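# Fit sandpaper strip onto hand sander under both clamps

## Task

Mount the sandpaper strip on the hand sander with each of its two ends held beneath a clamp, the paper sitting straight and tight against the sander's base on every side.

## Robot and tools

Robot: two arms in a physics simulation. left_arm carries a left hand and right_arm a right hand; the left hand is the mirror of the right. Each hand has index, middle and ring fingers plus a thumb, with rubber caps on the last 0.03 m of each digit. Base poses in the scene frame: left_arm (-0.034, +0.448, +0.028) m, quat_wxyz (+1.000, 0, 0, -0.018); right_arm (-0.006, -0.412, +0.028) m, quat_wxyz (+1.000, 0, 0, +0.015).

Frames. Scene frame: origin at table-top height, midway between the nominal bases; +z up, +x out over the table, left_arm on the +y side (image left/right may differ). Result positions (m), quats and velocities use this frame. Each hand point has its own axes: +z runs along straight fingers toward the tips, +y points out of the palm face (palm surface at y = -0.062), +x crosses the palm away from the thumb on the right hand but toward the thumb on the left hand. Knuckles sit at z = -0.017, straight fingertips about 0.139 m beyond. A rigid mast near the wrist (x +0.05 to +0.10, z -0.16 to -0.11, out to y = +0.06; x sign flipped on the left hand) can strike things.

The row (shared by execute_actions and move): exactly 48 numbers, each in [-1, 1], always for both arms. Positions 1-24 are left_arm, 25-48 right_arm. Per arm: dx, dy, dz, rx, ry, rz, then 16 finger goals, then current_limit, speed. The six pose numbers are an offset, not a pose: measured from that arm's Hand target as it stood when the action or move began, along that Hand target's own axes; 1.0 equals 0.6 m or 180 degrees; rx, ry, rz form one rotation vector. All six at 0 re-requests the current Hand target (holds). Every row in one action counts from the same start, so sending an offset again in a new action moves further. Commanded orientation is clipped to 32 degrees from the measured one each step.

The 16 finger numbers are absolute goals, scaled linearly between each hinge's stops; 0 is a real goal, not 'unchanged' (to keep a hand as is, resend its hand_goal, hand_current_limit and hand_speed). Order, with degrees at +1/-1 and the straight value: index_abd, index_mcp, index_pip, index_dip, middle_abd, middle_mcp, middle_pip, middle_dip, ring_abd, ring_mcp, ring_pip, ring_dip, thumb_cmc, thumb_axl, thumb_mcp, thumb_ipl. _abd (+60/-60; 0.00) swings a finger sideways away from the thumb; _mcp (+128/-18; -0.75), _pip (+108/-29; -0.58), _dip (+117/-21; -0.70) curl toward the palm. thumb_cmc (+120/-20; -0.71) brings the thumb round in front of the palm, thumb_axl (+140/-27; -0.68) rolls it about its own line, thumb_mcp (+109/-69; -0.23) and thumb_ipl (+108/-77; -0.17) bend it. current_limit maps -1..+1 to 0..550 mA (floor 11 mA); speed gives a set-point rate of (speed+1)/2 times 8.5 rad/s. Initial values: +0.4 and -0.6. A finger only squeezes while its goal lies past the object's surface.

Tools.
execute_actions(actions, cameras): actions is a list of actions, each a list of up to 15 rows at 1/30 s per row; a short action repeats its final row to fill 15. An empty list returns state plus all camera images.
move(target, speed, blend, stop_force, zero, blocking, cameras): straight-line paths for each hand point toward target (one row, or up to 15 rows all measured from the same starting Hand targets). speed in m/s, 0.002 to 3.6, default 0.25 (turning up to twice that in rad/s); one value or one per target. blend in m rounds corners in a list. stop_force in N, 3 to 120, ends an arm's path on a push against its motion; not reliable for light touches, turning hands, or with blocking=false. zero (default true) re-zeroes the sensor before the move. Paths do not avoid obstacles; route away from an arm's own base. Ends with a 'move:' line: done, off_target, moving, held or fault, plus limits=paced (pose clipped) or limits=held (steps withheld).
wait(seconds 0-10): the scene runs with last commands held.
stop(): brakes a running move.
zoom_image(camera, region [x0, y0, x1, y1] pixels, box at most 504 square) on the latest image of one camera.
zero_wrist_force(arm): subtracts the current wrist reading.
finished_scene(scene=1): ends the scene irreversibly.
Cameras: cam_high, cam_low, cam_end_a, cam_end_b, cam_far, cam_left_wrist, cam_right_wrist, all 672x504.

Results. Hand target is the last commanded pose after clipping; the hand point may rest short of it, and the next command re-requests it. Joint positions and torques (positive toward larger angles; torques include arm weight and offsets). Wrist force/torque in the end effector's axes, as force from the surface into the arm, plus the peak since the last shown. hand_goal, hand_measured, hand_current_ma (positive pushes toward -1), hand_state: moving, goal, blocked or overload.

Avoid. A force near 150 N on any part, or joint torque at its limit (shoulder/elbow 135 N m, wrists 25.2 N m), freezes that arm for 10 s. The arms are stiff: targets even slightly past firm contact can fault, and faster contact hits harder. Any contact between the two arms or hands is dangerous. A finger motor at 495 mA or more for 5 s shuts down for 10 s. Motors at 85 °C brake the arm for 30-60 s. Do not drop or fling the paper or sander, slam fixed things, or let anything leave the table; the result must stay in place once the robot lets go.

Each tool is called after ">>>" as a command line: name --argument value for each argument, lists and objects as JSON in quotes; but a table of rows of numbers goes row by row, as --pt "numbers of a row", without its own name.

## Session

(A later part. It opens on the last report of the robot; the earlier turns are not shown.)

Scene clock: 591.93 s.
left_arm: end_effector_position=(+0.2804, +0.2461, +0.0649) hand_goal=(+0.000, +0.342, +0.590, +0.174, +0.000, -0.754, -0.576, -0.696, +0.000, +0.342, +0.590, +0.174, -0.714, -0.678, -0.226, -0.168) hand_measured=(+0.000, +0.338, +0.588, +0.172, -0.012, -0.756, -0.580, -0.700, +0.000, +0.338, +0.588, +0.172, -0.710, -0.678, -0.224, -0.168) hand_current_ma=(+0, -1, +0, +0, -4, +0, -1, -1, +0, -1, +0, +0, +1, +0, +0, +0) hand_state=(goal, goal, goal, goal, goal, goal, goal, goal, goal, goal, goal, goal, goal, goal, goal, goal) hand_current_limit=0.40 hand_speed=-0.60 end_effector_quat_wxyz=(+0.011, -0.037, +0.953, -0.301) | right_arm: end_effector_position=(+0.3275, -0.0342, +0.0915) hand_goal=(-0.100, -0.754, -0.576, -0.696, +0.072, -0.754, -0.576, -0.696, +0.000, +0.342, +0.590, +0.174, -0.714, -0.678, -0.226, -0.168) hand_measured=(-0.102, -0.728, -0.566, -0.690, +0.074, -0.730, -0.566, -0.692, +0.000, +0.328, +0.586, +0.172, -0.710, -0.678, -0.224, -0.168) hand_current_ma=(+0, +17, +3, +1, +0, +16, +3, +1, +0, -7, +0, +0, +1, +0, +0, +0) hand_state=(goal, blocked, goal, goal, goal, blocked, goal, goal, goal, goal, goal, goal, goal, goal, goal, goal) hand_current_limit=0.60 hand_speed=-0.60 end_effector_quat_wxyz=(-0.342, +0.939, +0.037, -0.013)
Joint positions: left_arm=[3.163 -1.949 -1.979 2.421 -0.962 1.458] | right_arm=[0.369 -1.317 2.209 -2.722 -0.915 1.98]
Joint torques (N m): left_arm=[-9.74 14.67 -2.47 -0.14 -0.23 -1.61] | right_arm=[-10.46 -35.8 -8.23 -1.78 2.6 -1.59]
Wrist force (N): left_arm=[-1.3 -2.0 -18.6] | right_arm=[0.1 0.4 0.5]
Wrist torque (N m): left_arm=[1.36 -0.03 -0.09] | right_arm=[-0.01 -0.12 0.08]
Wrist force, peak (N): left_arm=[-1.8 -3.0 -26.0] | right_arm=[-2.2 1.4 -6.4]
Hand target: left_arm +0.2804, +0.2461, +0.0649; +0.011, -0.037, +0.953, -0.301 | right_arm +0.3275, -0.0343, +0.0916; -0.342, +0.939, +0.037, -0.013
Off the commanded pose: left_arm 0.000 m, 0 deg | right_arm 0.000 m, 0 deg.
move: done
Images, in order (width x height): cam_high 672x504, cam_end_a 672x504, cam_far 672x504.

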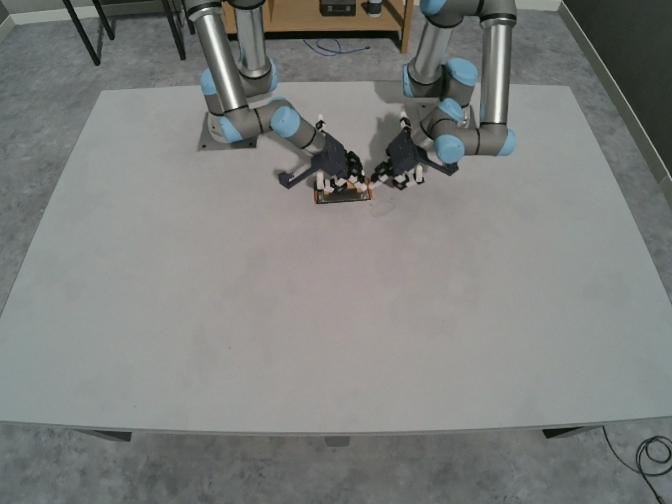

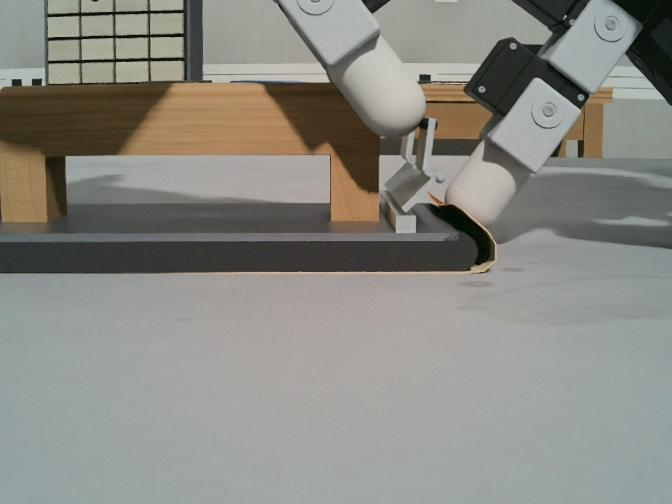

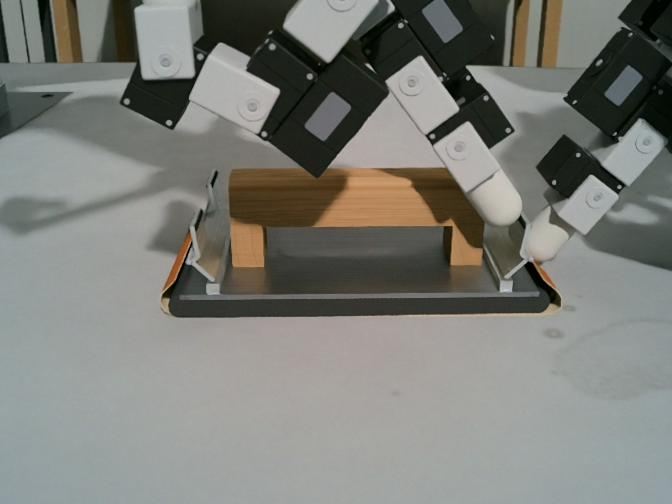

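>>> move --pt "0 0 0 0 0 0 0 0.342 0.591 0.174 0 -0.754 -0.576 -0.696 0 0.342 0.591 0.174 -0.714 -0.678 -0.226 -0.168 0.4 -0.6 0 -0.0087 -0.0025 0 0 0 -0.1 -0.754 -0.576 -0.696 0.073 -0.754 -0.576 -0.696 0 0.342 0.591 0.174 -0.714 -0.678 -0.226 -0.168 0.6 -0.6" --pt "0 0 0 0 0 0 0 0.342 0.591 0.174 0 -0.754 -0.576 -0.696 0 0.342 0.591 0.174 -0.714 -0.678 -0.226 -0.168 0.4 -0.6 0 -0.0108 0.0098 0 0 0 -0.1 -0.754 -0.576 -0.696 0.073 -0.754 -0.576 -0.696 0 0.342 0.591 0.174 -0.714 -0.678 -0.226 -0.168 0.6 -0.6" --speed 0.02 --cameras '["cam_end_a","cam_far"]'

>>> zoom_image --camera "cam_end_a" --region '[380, 100, 560, 285]'

>>> zoom_image --camera "cam_far" --region '[440, 130, 640, 330]'

Scene clock: 608.53 s.
left_arm: end_effector_position=(+0.2804, +0.2461, +0.0649) hand_goal=(+0.000, +0.342, +0.590, +0.174, +0.000, -0.754, -0.576, -0.696, +0.000, +0.342, +0.590, +0.174, -0.714, -0.678, -0.226, -0.168) hand_measured=(+0.000, +0.338, +0.588, +0.172, -0.012, -0.758, -0.582, -0.700, +0.000, +0.338, +0.588, +0.172, -0.710, -0.678, -0.224, -0.168) hand_current_ma=(+0, -1, +0, +0, -4, -1, -2, -1, +0, -1, +0, +0, +1, +0, +0, +0) hand_state=(goal, goal, goal, goal, goal, goal, goal, goal, goal, goal, goal, goal, goal, goal, goal, goal) hand_current_limit=0.40 hand_speed=-0.60 end_effector_quat_wxyz=(+0.011, -0.037, +0.953, -0.301) | right_arm: end_effector_position=(+0.3268, -0.0256, +0.0913) hand_goal=(-0.100, -0.754, -0.576, -0.696, +0.072, -0.754, -0.576, -0.696, +0.000, +0.342, +0.590, +0.174, -0.714, -0.678, -0.226, -0.168) hand_measured=(-0.102, -0.742, -0.574, -0.694, +0.074, -0.746, -0.574, -0.694, +0.000, +0.328, +0.586, +0.172, -0.710, -0.678, -0.224, -0.168) hand_current_ma=(+0, +4, +0, +0, +0, +2, +0, +0, +0, -7, +0, +0, +1, +0, +0, +0) hand_state=(goal, goal, goal, goal, goal, goal, goal, goal, goal, goal, goal, goal, goal, goal, goal, goal) hand_current_limit=0.60 hand_speed=-0.60 end_effector_quat_wxyz=(-0.342, +0.939, +0.037, -0.013)
Joint positions: left_arm=[3.163 -1.949 -1.979 2.421 -0.962 1.458] | right_arm=[0.387 -1.303 2.196 -2.735 -0.92 2.002]
Joint torques (N m): left_arm=[6.45 28.43 7.42 -1.48 0.1 -1.44] | right_arm=[9.93 -18.34 -21.13 -5.09 -0.45 1.73]
Wrist force (N): left_arm=[-1.4 -2.7 -11.4] | right_arm=[0.3 0.0 0.6]
Wrist torque (N m): left_arm=[0.77 0.12 -0.08] | right_arm=[-0.01 -0.14 -0.01]
Wrist force, peak (N): left_arm=[-1.2 -2.8 -19.9] | right_arm=[-0.1 -0.1 -5.2]
Hand target: left_arm +0.2804, +0.2461, +0.0649; +0.011, -0.037, +0.953, -0.301 | right_arm +0.3268, -0.0256, +0.0913; -0.342, +0.939, +0.037, -0.013
Off the commanded pose: left_arm 0.000 m, 0 deg | right_arm 0.000 m, 0 deg.
move: done
Images, in order (width x height): cam_end_a 672x504, cam_far 672x504.

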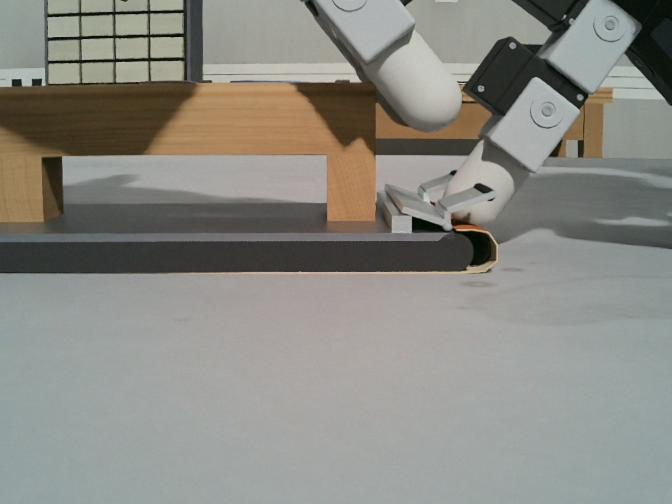

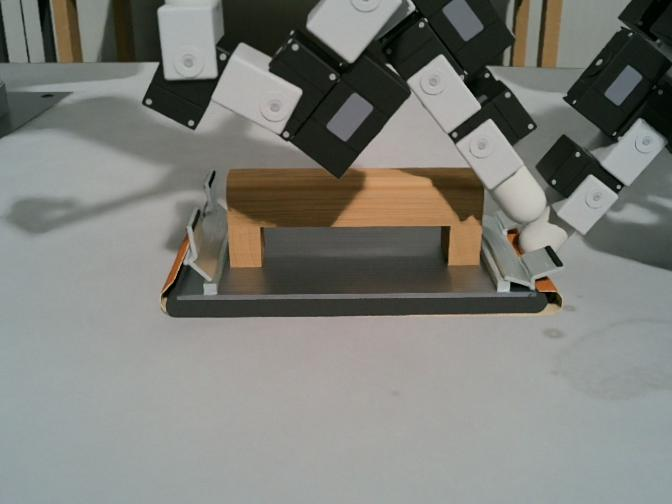

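Scaled by 2.724 from the camera's 672x504 image, which has a finer 960x720 frame.

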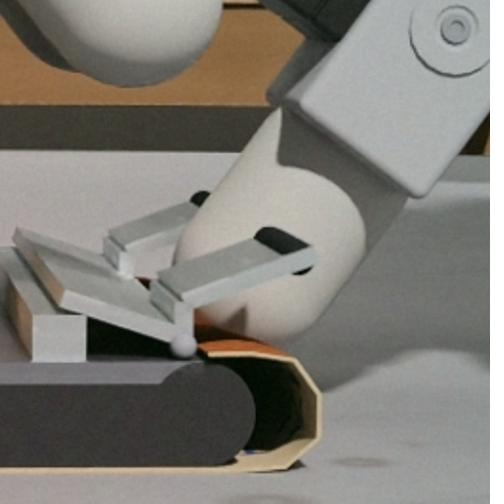

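Scaled by 2.520 from the camera's 672x504 image, which has a finer 960x720 frame.

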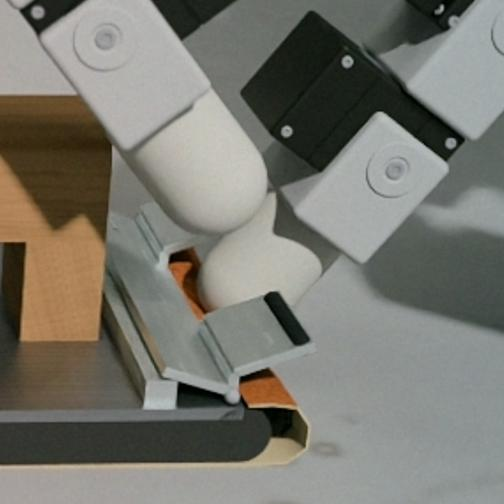

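>>> zoom_image --camera "cam_end_a" --region '[420, 190, 520, 280]'

>>> zoom_image --camera "cam_far" --region '[480, 210, 580, 325]'

Scaled by 5.040 from the camera's 672x504 image, which has a finer 960x720 frame.

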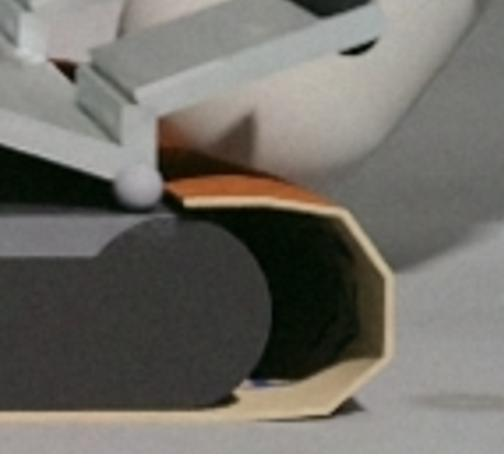

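Scaled by 4.383 from the camera's 672x504 image, which has a finer 960x720 frame.

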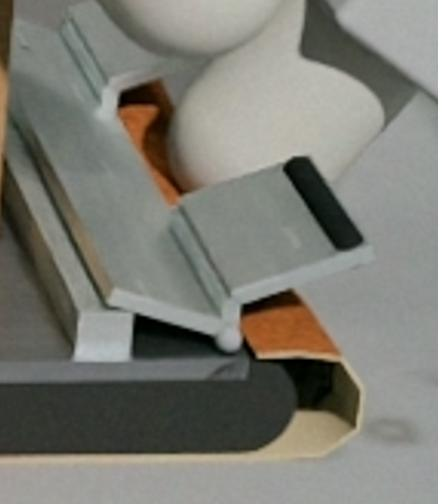

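>>> move --pt "0 0.0297 -0.0452 0 0 0 0 0.342 0.591 0.174 0 -0.754 -0.576 -0.696 0 0.342 0.591 0.174 -0.714 -0.678 -0.226 -0.168 0.4 -0.6 -0.0013 -0.0302 -0.0617 0 0 0 -0.1 -0.754 -0.576 -0.696 0.073 -0.754 -0.576 -0.696 0 0.342 0.591 0.174 -0.714 -0.678 -0.226 -0.168 0.6 -0.6" --pt "-0.0305 0.0277 -0.0438 0 0 0 -0.073 -0.754 -0.576 -0.696 0.073 -0.754 -0.576 -0.696 0 0.342 0.591 0.174 -0.714 -0.678 -0.226 -0.168 0.6 -0.6 -0.0487 -0.0103 -0.1285 -0.0833 0 0 0 -0.754 -0.576 -0.696 0 -0.754 -0.576 -0.696 0 0.342 0.591 0.174 -0.714 -0.678 -0.226 -0.168 0.6 -0.6" --speed 0.1 --cameras '["cam_end_a","cam_far","cam_high","cam_end_b"]'

>>> zoom_image --camera "cam_end_a" --region '[380, 150, 540, 285]'

>>> zoom_image --camera "cam_far" --region '[460, 190, 600, 325]'

>>> zoom_image --camera "cam_high" --region '[310, 150, 410, 220]'

Scene clock: 726.53 s.
left_arm: end_effector_position=(+0.2964, +0.2761, +0.0769) hand_goal=(-0.074, -0.754, -0.576, -0.696, +0.072, -0.754, -0.576, -0.696, +0.000, +0.342, +0.590, +0.174, -0.714, -0.678, -0.226, -0.168) hand_measured=(-0.070, -0.420, -0.234, -0.644, +0.068, -0.750, -0.576, -0.698, +0.000, +0.338, +0.588, +0.172, -0.710, -0.678, -0.224, -0.168) hand_current_ma=(+0, +440, +440, +68, +0, +1, +0, +0, +0, -1, +0, +0, +1, +0, +0, +0) hand_state=(goal, blocked, blocked, blocked, goal, goal, goal, goal, goal, goal, goal, goal, goal, goal, goal, goal) hand_current_limit=0.60 hand_speed=-0.60 end_effector_quat_wxyz=(+0.011, -0.037, +0.953, -0.301) | right_arm: end_effector_position=(+0.3012, -0.0725, +0.1543) hand_goal=(+0.000, -0.754, -0.576, -0.696, +0.000, -0.754, -0.576, -0.696, +0.000, +0.342, +0.590, +0.174, -0.714, -0.678, -0.226, -0.168) hand_measured=(-0.004, -0.742, -0.574, -0.694, +0.004, -0.746, -0.574, -0.694, +0.000, +0.328, +0.586, +0.172, -0.710, -0.678, -0.224, -0.168) hand_current_ma=(+0, +4, +0, +0, +0, +2, +0, +0, +0, -7, +0, +0, +1, +0, +0, +0) hand_state=(goal, goal, goal, goal, goal, goal, goal, goal, goal, goal, goal, goal, goal, goal, goal, goal) hand_current_limit=0.60 hand_speed=-0.60 end_effector_quat_wxyz=(-0.216, +0.976, +0.038, -0.009)
Joint positions: left_arm=[3.25 -1.948 -1.959 2.339 -0.959 1.565] | right_arm=[0.447 -1.503 2.142 -2.389 -1.171 2.007]
Joint torques (N m): left_arm=[-8.91 17.1 22.68 -1.73 1.21 -1.11] | right_arm=[10.44 -31.38 -25.52 -1.51 -1.09 1.8]
Wrist force (N): left_arm=[-2.1 -4.0 -12.8] | right_arm=[-0.2 0.4 0.3]
Wrist torque (N m): left_arm=[0.11 0.43 -0.13] | right_arm=[0.03 0.02 -0.05]
Wrist force, peak (N): left_arm=[-2.3 -4.2 -13.1] | right_arm=[0.4 0.5 0.9]
Hand target: left_arm +0.2964, +0.2761, +0.0769; +0.011, -0.037, +0.953, -0.301 | right_arm +0.3012, -0.0725, +0.1543; -0.216, +0.976, +0.038, -0.009
Off the commanded pose: left_arm 0.000 m, 0 deg | right_arm 0.000 m, 0 deg.
move: done
Images, in order (width x height): cam_high 672x504, cam_end_a 672x504, cam_end_b 672x504, cam_far 672x504.

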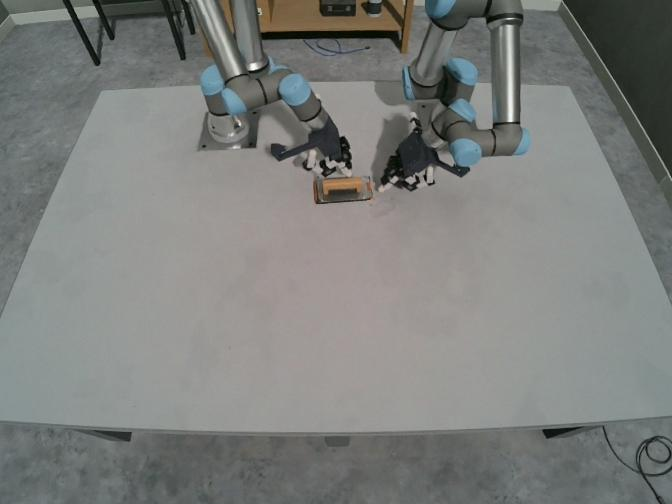

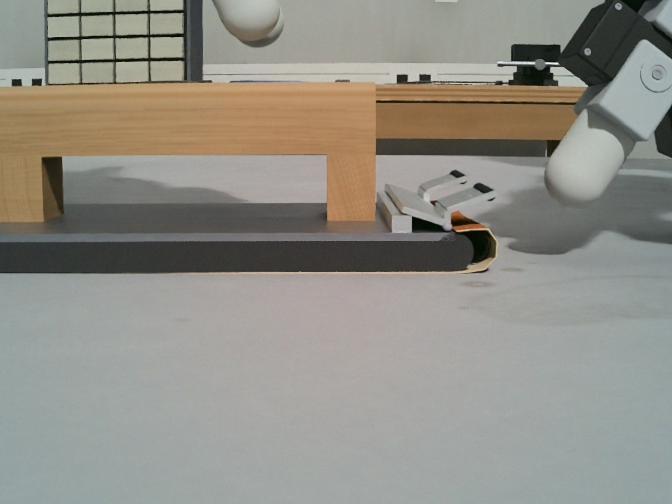

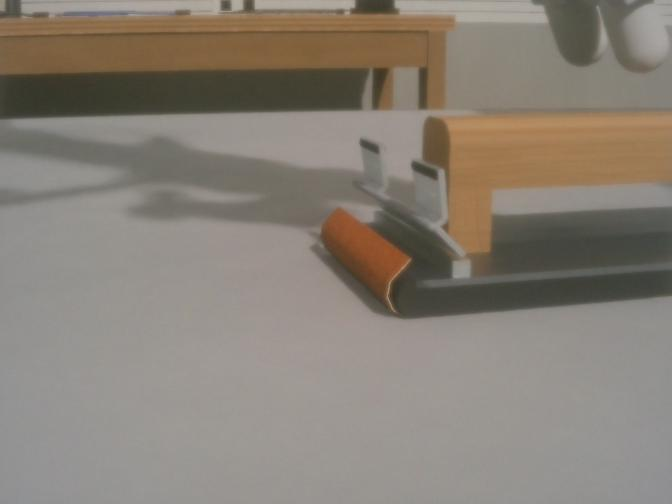

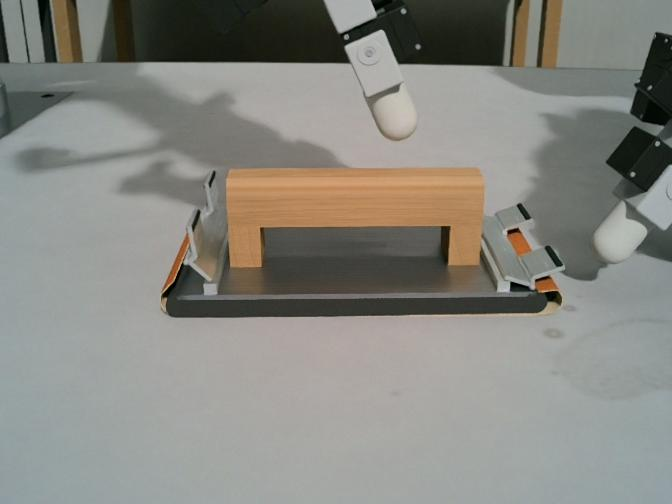

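Scaled by 3.150 from the camera's 672x504 image, which has a finer 960x720 frame.

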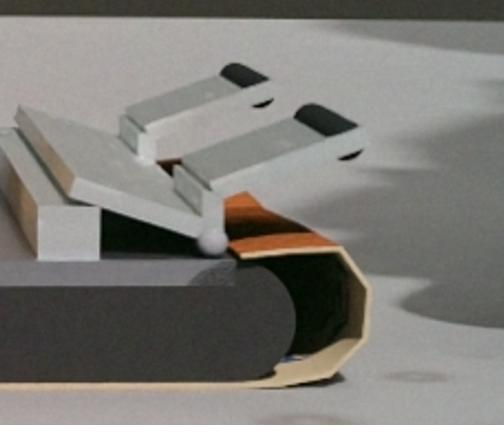

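Scaled by 3.600 from the camera's 672x504 image, which has a finer 960x720 frame.

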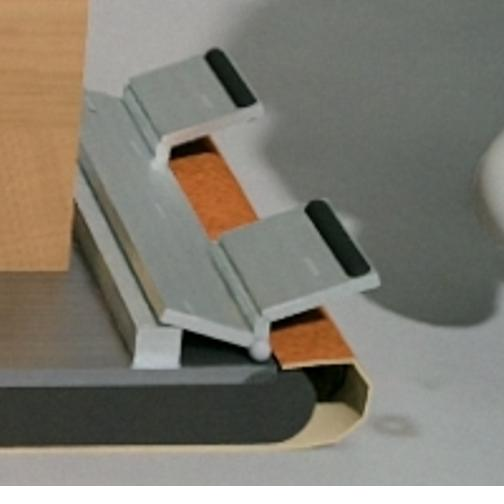

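Scaled by 5.040 from the camera's 672x504 image, which has a finer 960x720 frame.

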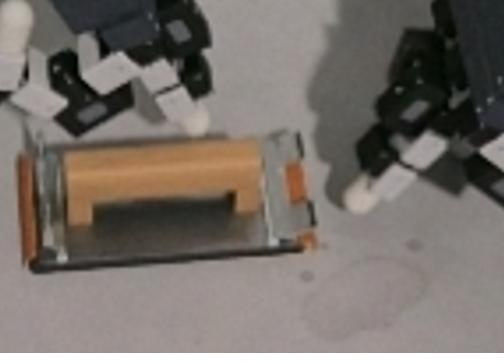

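>>> move --target '[0,-0.0287,-0.0410, 0,0,0, -0.073,-0.754,-0.576,-0.696, 0.073,-0.754,-0.576,-0.696, 0,0.342,0.591,0.174, -0.714,-0.678,-0.226,-0.168, 0.6,-0.6, 0,0,0, 0,0,0, 0,-0.754,-0.576,-0.696, 0,-0.754,-0.576,-0.696, 0,0.342,0.591,0.174, -0.714,-0.678,-0.226,-0.168, 0.6,-0.6]' --speed 0.1 --cameras '["cam_end_a","cam_far"]'

Scene clock: 732.73 s.
left_arm: end_effector_position=(+0.2964, +0.2761, +0.1068) hand_goal=(-0.074, -0.754, -0.576, -0.696, +0.072, -0.754, -0.576, -0.696, +0.000, +0.342, +0.590, +0.174, -0.714, -0.678, -0.226, -0.168) hand_measured=(-0.072, -0.738, -0.570, -0.694, +0.068, -0.750, -0.576, -0.698, +0.000, +0.338, +0.588, +0.172, -0.710, -0.678, -0.224, -0.168) hand_current_ma=(+0, +10, +1, +0, +0, +1, +0, +0, +0, -1, +0, +0, +1, +0, +0, +0) hand_state=(goal, goal, goal, goal, goal, goal, goal, goal, goal, goal, goal, goal, goal, goal, goal, goal) hand_current_limit=0.60 hand_speed=-0.60 end_effector_quat_wxyz=(+0.011, -0.037, +0.953, -0.301) | right_arm: end_effector_position=(+0.3012, -0.0725, +0.1543) hand_goal=(+0.000, -0.754, -0.576, -0.696, +0.000, -0.754, -0.576, -0.696, +0.000, +0.342, +0.590, +0.174, -0.714, -0.678, -0.226, -0.168) hand_measured=(-0.004, -0.742, -0.574, -0.694, +0.004, -0.746, -0.574, -0.694, +0.000, +0.328, +0.586, +0.172, -0.710, -0.678, -0.224, -0.168) hand_current_ma=(+0, +4, +0, +0, +0, +2, +0, +0, +0, -7, +0, +0, +1, +0, +0, +0) hand_state=(goal, goal, goal, goal, goal, goal, goal, goal, goal, goal, goal, goal, goal, goal, goal, goal) hand_current_limit=0.60 hand_speed=-0.60 end_effector_quat_wxyz=(-0.216, +0.976, +0.038, -0.009)
Joint positions: left_arm=[3.25 -1.898 -1.932 2.262 -0.959 1.565] | right_arm=[0.447 -1.503 2.142 -2.389 -1.171 2.007]
Joint torques (N m): left_arm=[10.71 42 26.62 -3.64 2.18 1.94] | right_arm=[10.67 -32.62 -25.22 -1.57 -1.03 1.73]
Wrist force (N): left_arm=[-1.5 -2.1 -4.5] | right_arm=[-0.1 0.4 0.4]
Wrist torque (N m): left_arm=[0.07 0.25 -0.15] | right_arm=[0.02 0.00 -0.05]
Wrist force, peak (N): left_arm=[-2.1 -4.2 -13.4] | right_arm=[-0.3 0.6 0.4]
Hand target: left_arm +0.2964, +0.2761, +0.1069; +0.011, -0.037, +0.953, -0.301 | right_arm +0.3012, -0.0725, +0.1543; -0.216, +0.976, +0.038, -0.009
Off the commanded pose: left_arm 0.000 m, 0 deg | right_arm 0.000 m, 0 deg.
move: done
Images, in order (width x height): cam_end_a 672x504, cam_far 672x504.

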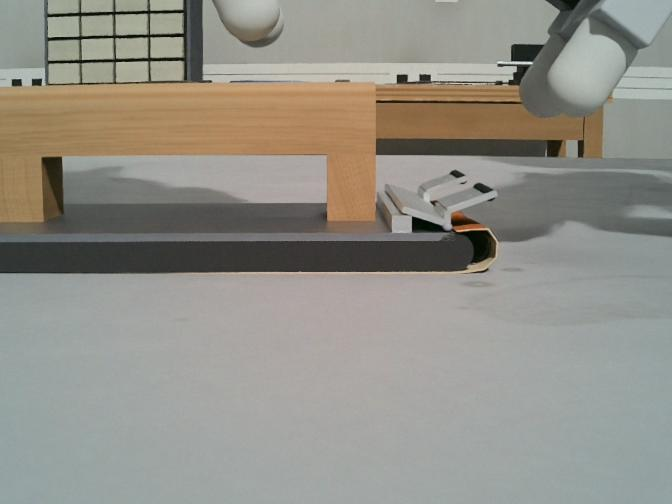

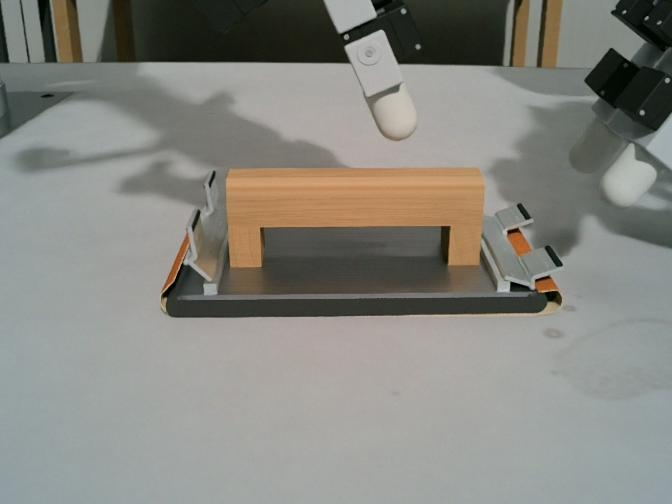

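>>> execute_actions --actions '[]' --cameras '["cam_high","cam_end_a","cam_far","cam_right_wrist","cam_end_b"]'

>>> zoom_image --camera "cam_high" --region '[290, 130, 400, 215]'

>>> zoom_image --camera "cam_right_wrist" --region '[180, 0, 580, 260]'

Scene clock: 750.43 s.
left_arm: end_effector_position=(+0.2964, +0.2761, +0.1069) hand_goal=(-0.074, -0.754, -0.576, -0.696, +0.072, -0.754, -0.576, -0.696, +0.000, +0.342, +0.590, +0.174, -0.714, -0.678, -0.226, -0.168) hand_measured=(-0.072, -0.738, -0.570, -0.694, +0.068, -0.750, -0.576, -0.698, +0.000, +0.338, +0.588, +0.172, -0.710, -0.678, -0.224, -0.168) hand_current_ma=(+0, +10, +1, +0, +0, +1, +0, +0, +0, -1, +0, +0, +1, +0, +0, +0) hand_state=(goal, goal, goal, goal, goal, goal, goal, goal, goal, goal, goal, goal, goal, goal, goal, goal) hand_current_limit=0.60 hand_speed=-0.60 end_effector_quat_wxyz=(+0.011, -0.037, +0.953, -0.301) | right_arm: end_effector_position=(+0.3012, -0.0725, +0.1543) hand_goal=(+0.000, -0.754, -0.576, -0.696, +0.000, -0.754, -0.576, -0.696, +0.000, +0.342, +0.590, +0.174, -0.714, -0.678, -0.226, -0.168) hand_measured=(-0.004, -0.742, -0.574, -0.694, +0.004, -0.746, -0.574, -0.694, +0.000, +0.328, +0.586, +0.172, -0.710, -0.678, -0.224, -0.168) hand_current_ma=(+0, +4, +0, +0, +0, +2, +0, +0, +0, -7, +0, +0, +1, +0, +0, +0) hand_state=(goal, goal, goal, goal, goal, goal, goal, goal, goal, goal, goal, goal, goal, goal, goal, goal) hand_current_limit=0.60 hand_speed=-0.60 end_effector_quat_wxyz=(-0.216, +0.976, +0.038, -0.009)
Joint positions: left_arm=[3.25 -1.898 -1.932 2.262 -0.959 1.565] | right_arm=[0.447 -1.503 2.142 -2.389 -1.171 2.007]
Joint velocities: within noise
Joint torques (N m): left_arm=[10.76 43.93 24.32 -4.28 2.81 1.87] | right_arm=[9.27 -31.79 -24.25 -1.67 -0.8 1.76]
Motor temperatures (°C): left_arm=[30 29 28 35 35 39] | right_arm=[27 32 30 37 34 37]
Wrist force (N): left_arm=[-1.5 -2.0 -4.4] | right_arm=[0.0 0.2 0.4]
Wrist torque (N m): left_arm=[0.07 0.25 -0.16] | right_arm=[0.00 -0.02 -0.05]
Wrist force, peak (N): left_arm=[-1.7 -2.0 -4.7] | right_arm=[-0.5 0.3 0.6]
Hand target: left_arm +0.2964, +0.2761, +0.1069; +0.011, -0.037, +0.953, -0.301 | right_arm +0.3012, -0.0725, +0.1543; -0.216, +0.976, +0.038, -0.009
Off the commanded pose: left_arm 0.000 m, 0 deg | right_arm 0.000 m, 0 deg.
Images, in order (width x height): cam_high 672x504, cam_end_a 672x504, cam_end_b 672x504, cam_far 672x504, cam_right_wrist 672x504.

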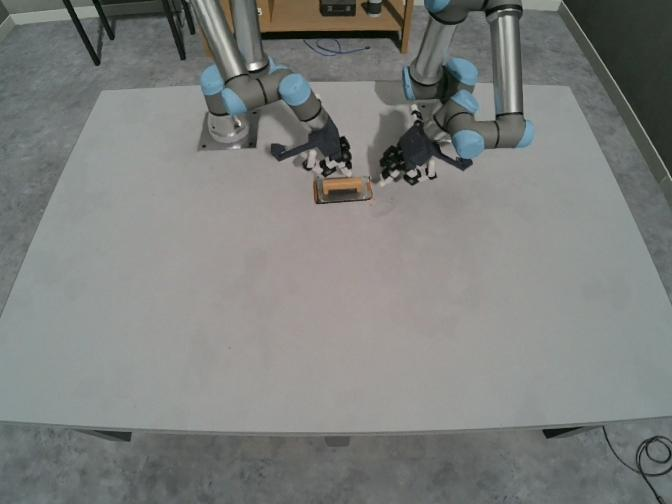

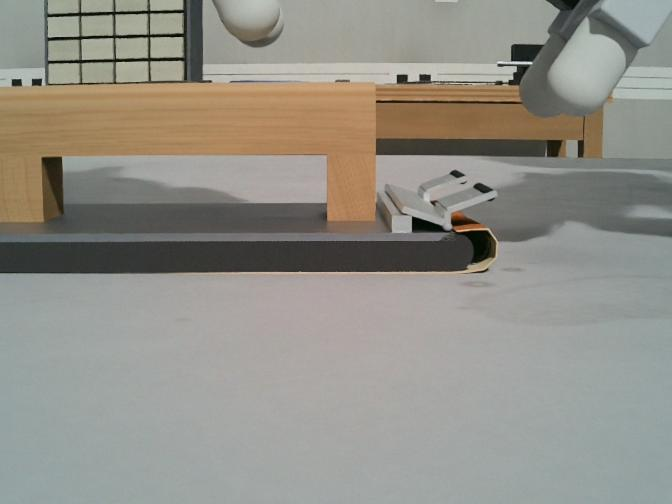

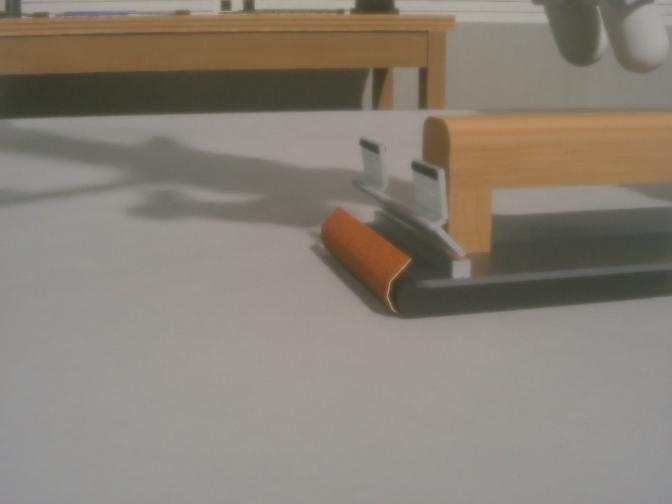

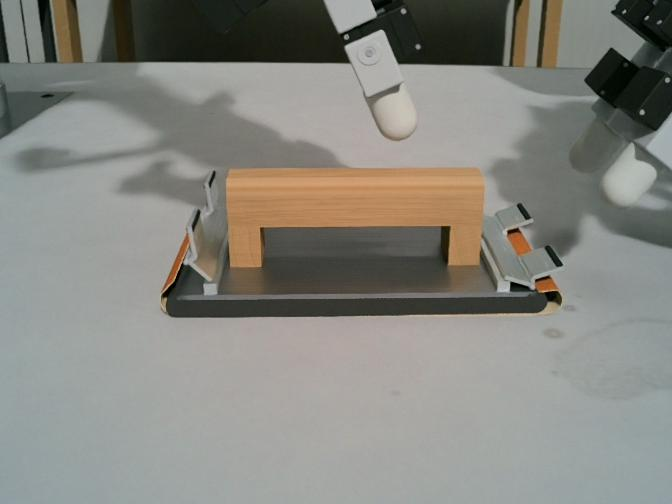

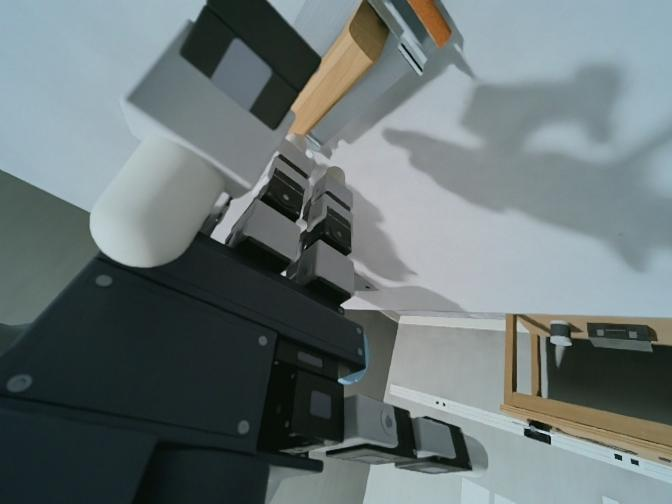

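Scaled by 4.582 from the camera's 672x504 image, which has a finer 960x720 frame.

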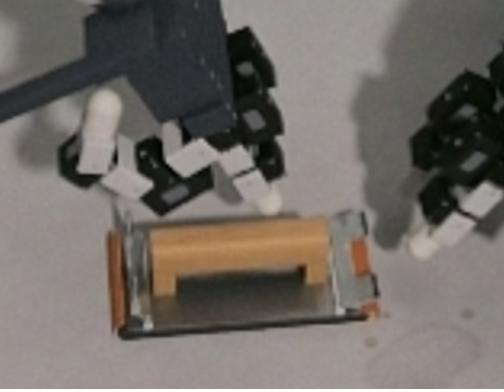

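Scaled by 1.260 from the camera's 672x504 image, which has a finer 960x720 frame.

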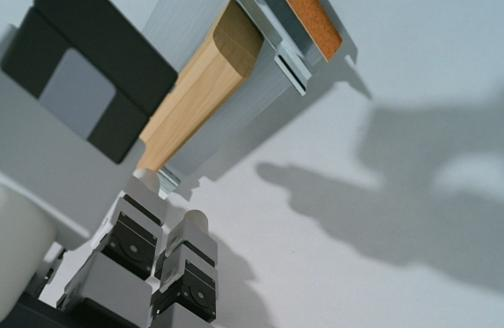

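>>> move --target '[0,0,0, 0,0,0, -0.073,-0.754,-0.576,-0.696, 0.073,-0.754,-0.576,-0.696, 0,0.342,0.591,0.174, -0.714,-0.678,-0.226,-0.168, 0.6,-0.6, -0.004,0.0228,0.0492, 0,0,0, 0,-0.754,-0.576,-0.696, 0,-0.754,-0.576,-0.696, 0,0.342,0.591,0.174, -0.714,-0.678,-0.226,-0.168, 0.6,-0.6]' --speed 0.02 --stop_force 6 --cameras '["cam_end_a","cam_far"]'

Scene clock: 767.43 s.
left_arm: end_effector_position=(+0.2964, +0.2761, +0.1069) hand_goal=(-0.074, -0.754, -0.576, -0.696, +0.072, -0.754, -0.576, -0.696, +0.000, +0.342, +0.590, +0.174, -0.714, -0.678, -0.226, -0.168) hand_measured=(-0.072, -0.738, -0.570, -0.694, +0.068, -0.750, -0.576, -0.698, +0.000, +0.338, +0.588, +0.172, -0.710, -0.678, -0.224, -0.168) hand_current_ma=(+0, +10, +1, +0, +0, +1, +0, +0, +0, -1, +0, +0, +1, +0, +0, +0) hand_state=(goal, goal, goal, goal, goal, goal, goal, goal, goal, goal, goal, goal, goal, goal, goal, goal) hand_current_limit=0.60 hand_speed=-0.60 end_effector_quat_wxyz=(+0.011, -0.037, +0.953, -0.301) | right_arm: end_effector_position=(+0.3000, -0.0725, +0.1387) hand_goal=(+0.000, -0.754, -0.576, -0.696, +0.000, -0.754, -0.576, -0.696, +0.000, +0.342, +0.590, +0.174, -0.714, -0.678, -0.226, -0.168) hand_measured=(-0.004, -0.742, -0.574, -0.694, +0.002, -0.750, -0.574, -0.690, +0.000, +0.328, +0.586, +0.172, -0.710, -0.678, -0.224, -0.168) hand_current_ma=(+0, +4, +0, +0, +0, +1, +0, +1, +0, -7, +0, +0, +1, +0, +0, +0) hand_state=(goal, goal, goal, goal, goal, goal, goal, goal, goal, goal, goal, goal, goal, goal, goal, goal) hand_current_limit=0.60 hand_speed=-0.60 end_effector_quat_wxyz=(-0.216, +0.976, +0.038, -0.009)
Joint positions: left_arm=[3.25 -1.898 -1.932 2.262 -0.959 1.565] | right_arm=[0.448 -1.478 2.165 -2.438 -1.171 2.008]
Joint torques (N m): left_arm=[9.38 43.48 25.74 -4.2 2.66 1.81] | right_arm=[0.72 -28.86 -22.25 -0.85 -0.16 -0.68]
Wrist force (N): left_arm=[-1.4 -2.1 -4.4] | right_arm=[0.4 -0.4 -7.4]
Wrist torque (N m): left_arm=[0.06 0.26 -0.16] | right_arm=[0.54 0.10 -0.02]
Wrist force, peak (N): left_arm=[-1.5 -2.0 -4.7] | right_arm=[-0.3 -1.1 -18.0]
Hand target: left_arm +0.2964, +0.2761, +0.1069; +0.011, -0.037, +0.953, -0.301 | right_arm +0.3000, -0.0726, +0.1387; -0.216, +0.976, +0.038, -0.009 (not the last commanded pose)
Off the commanded pose: left_arm 0.000 m, 0 deg | right_arm 0.017 m, 0 deg.
move: contact (right_arm)
Images, in order (width x height): cam_end_a 672x504, cam_far 672x504.

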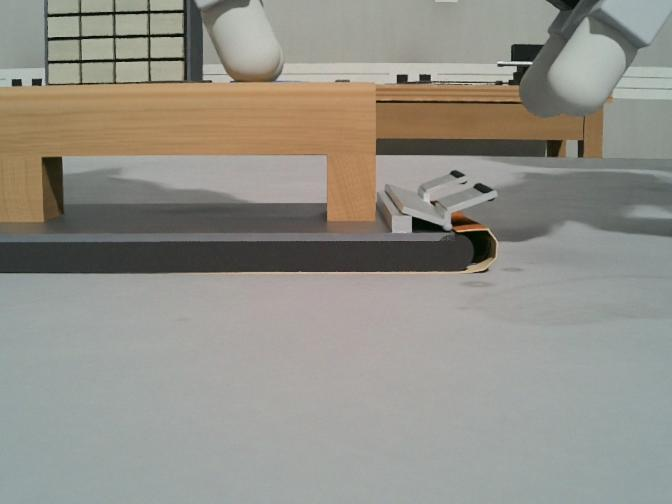

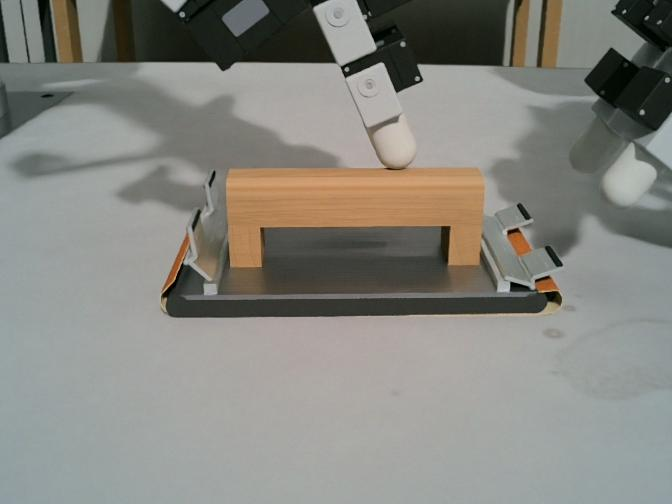

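>>> move --target '[-0.0067,0.0423,0.0613, 0,0,0, -0.073,-0.754,-0.576,-0.696, 0.073,-0.754,-0.576,-0.696, 0,0.342,0.591,0.174, -0.714,-0.678,-0.226,-0.168, 0.6,-0.6, 0,0,0, 0,0,0, 0,-0.754,-0.576,-0.696, 0,-0.754,-0.576,-0.696, 0,0.342,0.591,0.174, -0.714,-0.678,-0.226,-0.168, 0.6,-0.6]' --speed 0.08 --cameras '["cam_end_a","cam_far","cam_high"]'

>>> zoom_image --camera "cam_high" --region '[310, 140, 410, 215]'

Scene clock: 780.60 s.
left_arm: end_effector_position=(+0.3004, +0.2761, +0.0623) hand_goal=(-0.074, -0.754, -0.576, -0.696, +0.072, -0.754, -0.576, -0.696, +0.000, +0.342, +0.590, +0.174, -0.714, -0.678, -0.226, -0.168) hand_measured=(-0.072, -0.738, -0.570, -0.694, +0.068, -0.750, -0.576, -0.698, +0.000, +0.338, +0.588, +0.172, -0.710, -0.678, -0.224, -0.168) hand_current_ma=(+0, +10, +1, +0, +0, +1, +0, +0, +0, -1, +0, +0, +1, +0, +0, +0) hand_state=(goal, goal, goal, goal, goal, goal, goal, goal, goal, goal, goal, goal, goal, goal, goal, goal) hand_current_limit=0.60 hand_speed=-0.60 end_effector_quat_wxyz=(+0.011, -0.037, +0.953, -0.301) | right_arm: end_effector_position=(+0.3000, -0.0726, +0.1387) hand_goal=(+0.000, -0.754, -0.576, -0.696, +0.000, -0.754, -0.576, -0.696, +0.000, +0.342, +0.590, +0.174, -0.714, -0.678, -0.226, -0.168) hand_measured=(-0.004, -0.742, -0.574, -0.694, +0.002, -0.750, -0.574, -0.690, +0.000, +0.328, +0.586, +0.172, -0.710, -0.678, -0.224, -0.168) hand_current_ma=(+0, +4, +0, +0, +0, +1, +0, +1, +0, -7, +0, +0, +1, +0, +0, +0) hand_state=(goal, goal, goal, goal, goal, goal, goal, goal, goal, goal, goal, goal, goal, goal, goal, goal) hand_current_limit=0.60 hand_speed=-0.60 end_effector_quat_wxyz=(-0.216, +0.976, +0.038, -0.009)
Joint positions: left_arm=[3.25 -1.982 -1.958 2.372 -0.959 1.564] | right_arm=[0.448 -1.478 2.165 -2.438 -1.171 2.008]
Joint torques (N m): left_arm=[-7.24 19 0.09 -0.87 1.96 -1.21] | right_arm=[-5.77 -29.54 -22.31 -0.95 1.78 -0.76]
Wrist force (N): left_arm=[-1.4 -2.0 -4.6] | right_arm=[-0.1 0.0 -6.6]
Wrist torque (N m): left_arm=[0.10 0.24 -0.11] | right_arm=[0.55 0.15 -0.06]
Wrist force, peak (N): left_arm=[-1.5 -2.6 -4.9] | right_arm=[0.1 -0.5 -7.5]
Hand target: left_arm +0.3005, +0.2761, +0.0622; +0.011, -0.037, +0.953, -0.301 | right_arm +0.3000, -0.0726, +0.1387; -0.216, +0.976, +0.038, -0.009
Off the commanded pose: left_arm 0.000 m, 0 deg | right_arm 0.000 m, 0 deg.
move: done
Images, in order (width x height): cam_high 672x504, cam_end_a 672x504, cam_far 672x504.

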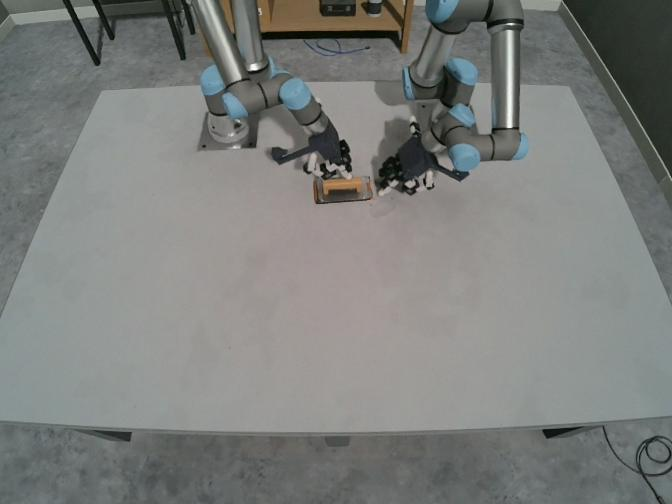

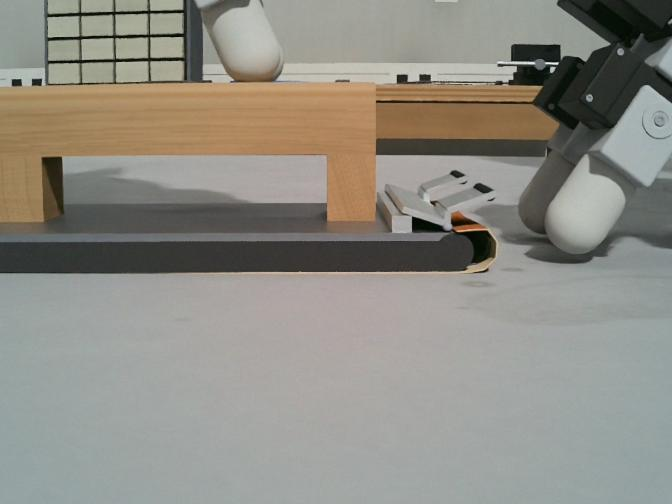

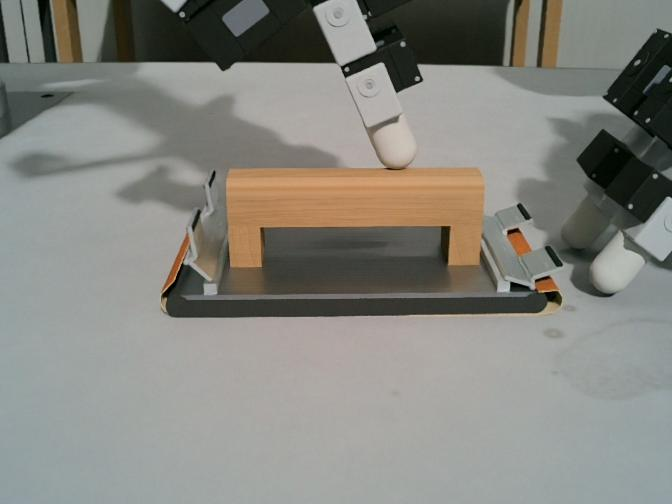

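Scaled by 5.040 from the camera's 672x504 image, which has a finer 960x720 frame.

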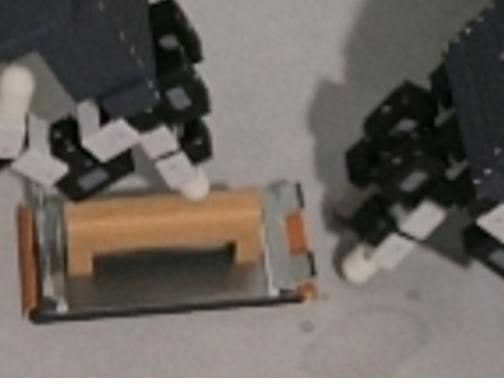

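>>> move --target '[-0.0083,-0.0292,0.0205, 0,0,0, -0.073,-0.754,-0.576,-0.696, 0.073,-0.754,-0.576,-0.696, 0,0.342,0.591,0.174, -0.714,-0.678,-0.226,-0.168, 0.6,-0.6, 0,0,0, 0,0,0, 0,-0.754,-0.576,-0.696, 0,-0.754,-0.576,-0.696, 0,0.342,0.591,0.174, -0.714,-0.678,-0.226,-0.168, 0.6,-0.6]' --speed 0.03 --cameras '["cam_end_a","cam_far"]'

>>> zoom_image --camera "cam_end_a" --region '[380, 140, 560, 285]'

>>> zoom_image --camera "cam_far" --region '[460, 170, 640, 325]'

Scene clock: 788.43 s.
left_arm: end_effector_position=(+0.3071, +0.2552, +0.0622) hand_goal=(-0.074, -0.754, -0.576, -0.696, +0.072, -0.754, -0.576, -0.696, +0.000, +0.342, +0.590, +0.174, -0.714, -0.678, -0.226, -0.168) hand_measured=(-0.072, -0.738, -0.570, -0.694, +0.068, -0.746, -0.574, -0.696, +0.000, +0.338, +0.588, +0.172, -0.710, -0.678, -0.224, -0.168) hand_current_ma=(+0, +10, +1, +0, +0, +4, +0, +0, +0, -1, +0, +0, +1, +0, +0, +0) hand_state=(goal, goal, goal, goal, goal, goal, goal, goal, goal, goal, goal, goal, goal, goal, goal, goal) hand_current_limit=0.60 hand_speed=-0.60 end_effector_quat_wxyz=(+0.011, -0.037, +0.953, -0.301) | right_arm: end_effector_position=(+0.3000, -0.0726, +0.1387) hand_goal=(+0.000, -0.754, -0.576, -0.696, +0.000, -0.754, -0.576, -0.696, +0.000, +0.342, +0.590, +0.174, -0.714, -0.678, -0.226, -0.168) hand_measured=(-0.004, -0.742, -0.574, -0.694, +0.002, -0.750, -0.574, -0.690, +0.000, +0.328, +0.586, +0.172, -0.710, -0.678, -0.224, -0.168) hand_current_ma=(+0, +4, +0, +0, +0, +1, +0, +1, +0, -7, +0, +0, +1, +0, +0, +0) hand_state=(goal, goal, goal, goal, goal, goal, goal, goal, goal, goal, goal, goal, goal, goal, goal, goal) hand_current_limit=0.60 hand_speed=-0.60 end_effector_quat_wxyz=(-0.216, +0.976, +0.038, -0.009)
Joint positions: left_arm=[3.189 -1.999 -1.915 2.389 -0.961 1.491] | right_arm=[0.448 -1.478 2.165 -2.438 -1.171 2.008]
Joint torques (N m): left_arm=[-8.51 19.36 24.4 -0.36 -0.07 -1.49] | right_arm=[-6.92 -28.53 -23.29 -0.95 1.77 -1.06]
Wrist force (N): left_arm=[-1.2 -1.5 -4.8] | right_arm=[-0.1 -0.1 -6.4]
Wrist torque (N m): left_arm=[0.13 0.29 -0.11] | right_arm=[0.54 0.17 -0.07]
Wrist force, peak (N): left_arm=[-1.5 -1.7 -5.0] | right_arm=[0.3 -0.5 -7.7]
Hand target: left_arm +0.3071, +0.2552, +0.0622; +0.011, -0.037, +0.953, -0.301 | right_arm +0.3000, -0.0726, +0.1387; -0.216, +0.976, +0.038, -0.009
Off the commanded pose: left_arm 0.000 m, 0 deg | right_arm 0.000 m, 0 deg.
move: done
Images, in order (width x height): cam_end_a 672x504, cam_far 672x504.

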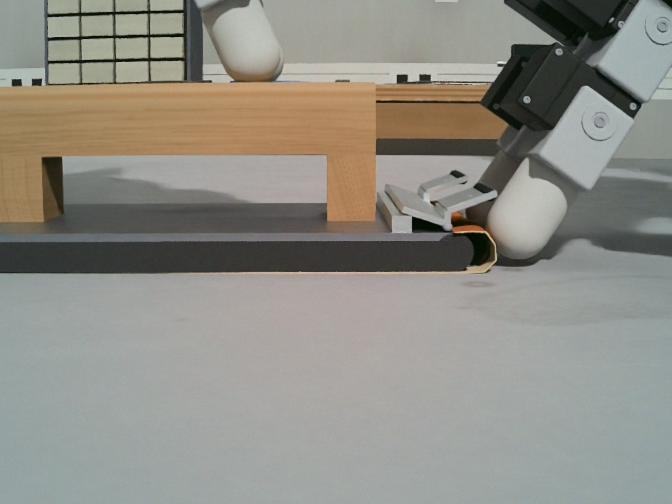

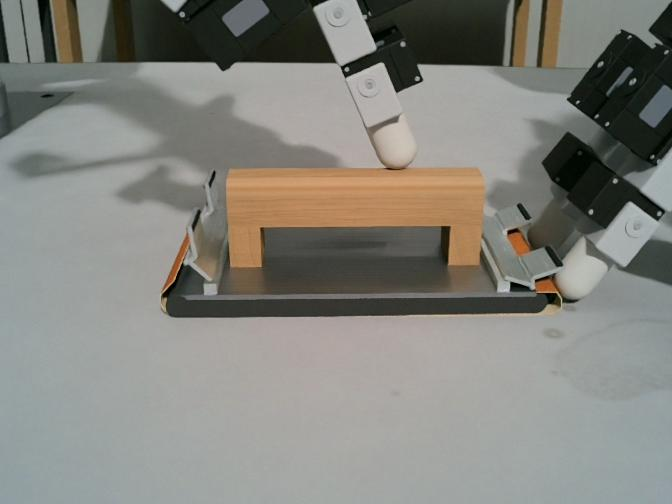

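Scaled by 2.800 from the camera's 672x504 image, which has a finer 960x720 frame.

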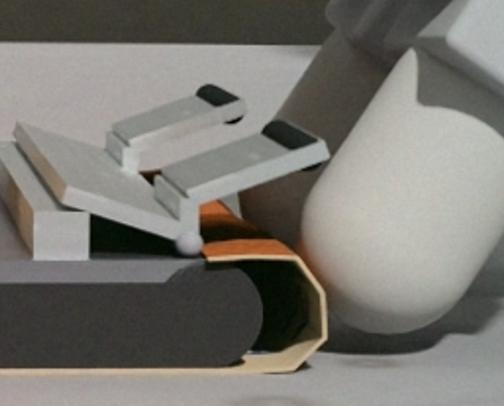

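Scaled by 2.800 from the camera's 672x504 image, which has a finer 960x720 frame.

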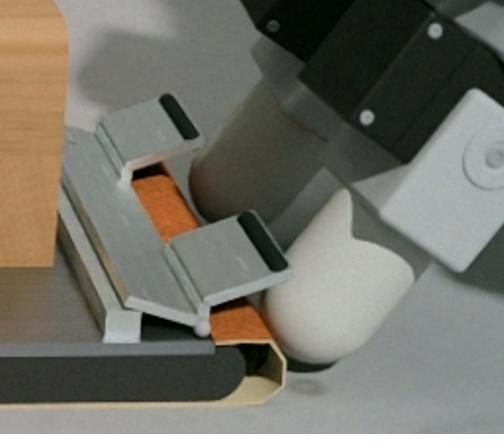

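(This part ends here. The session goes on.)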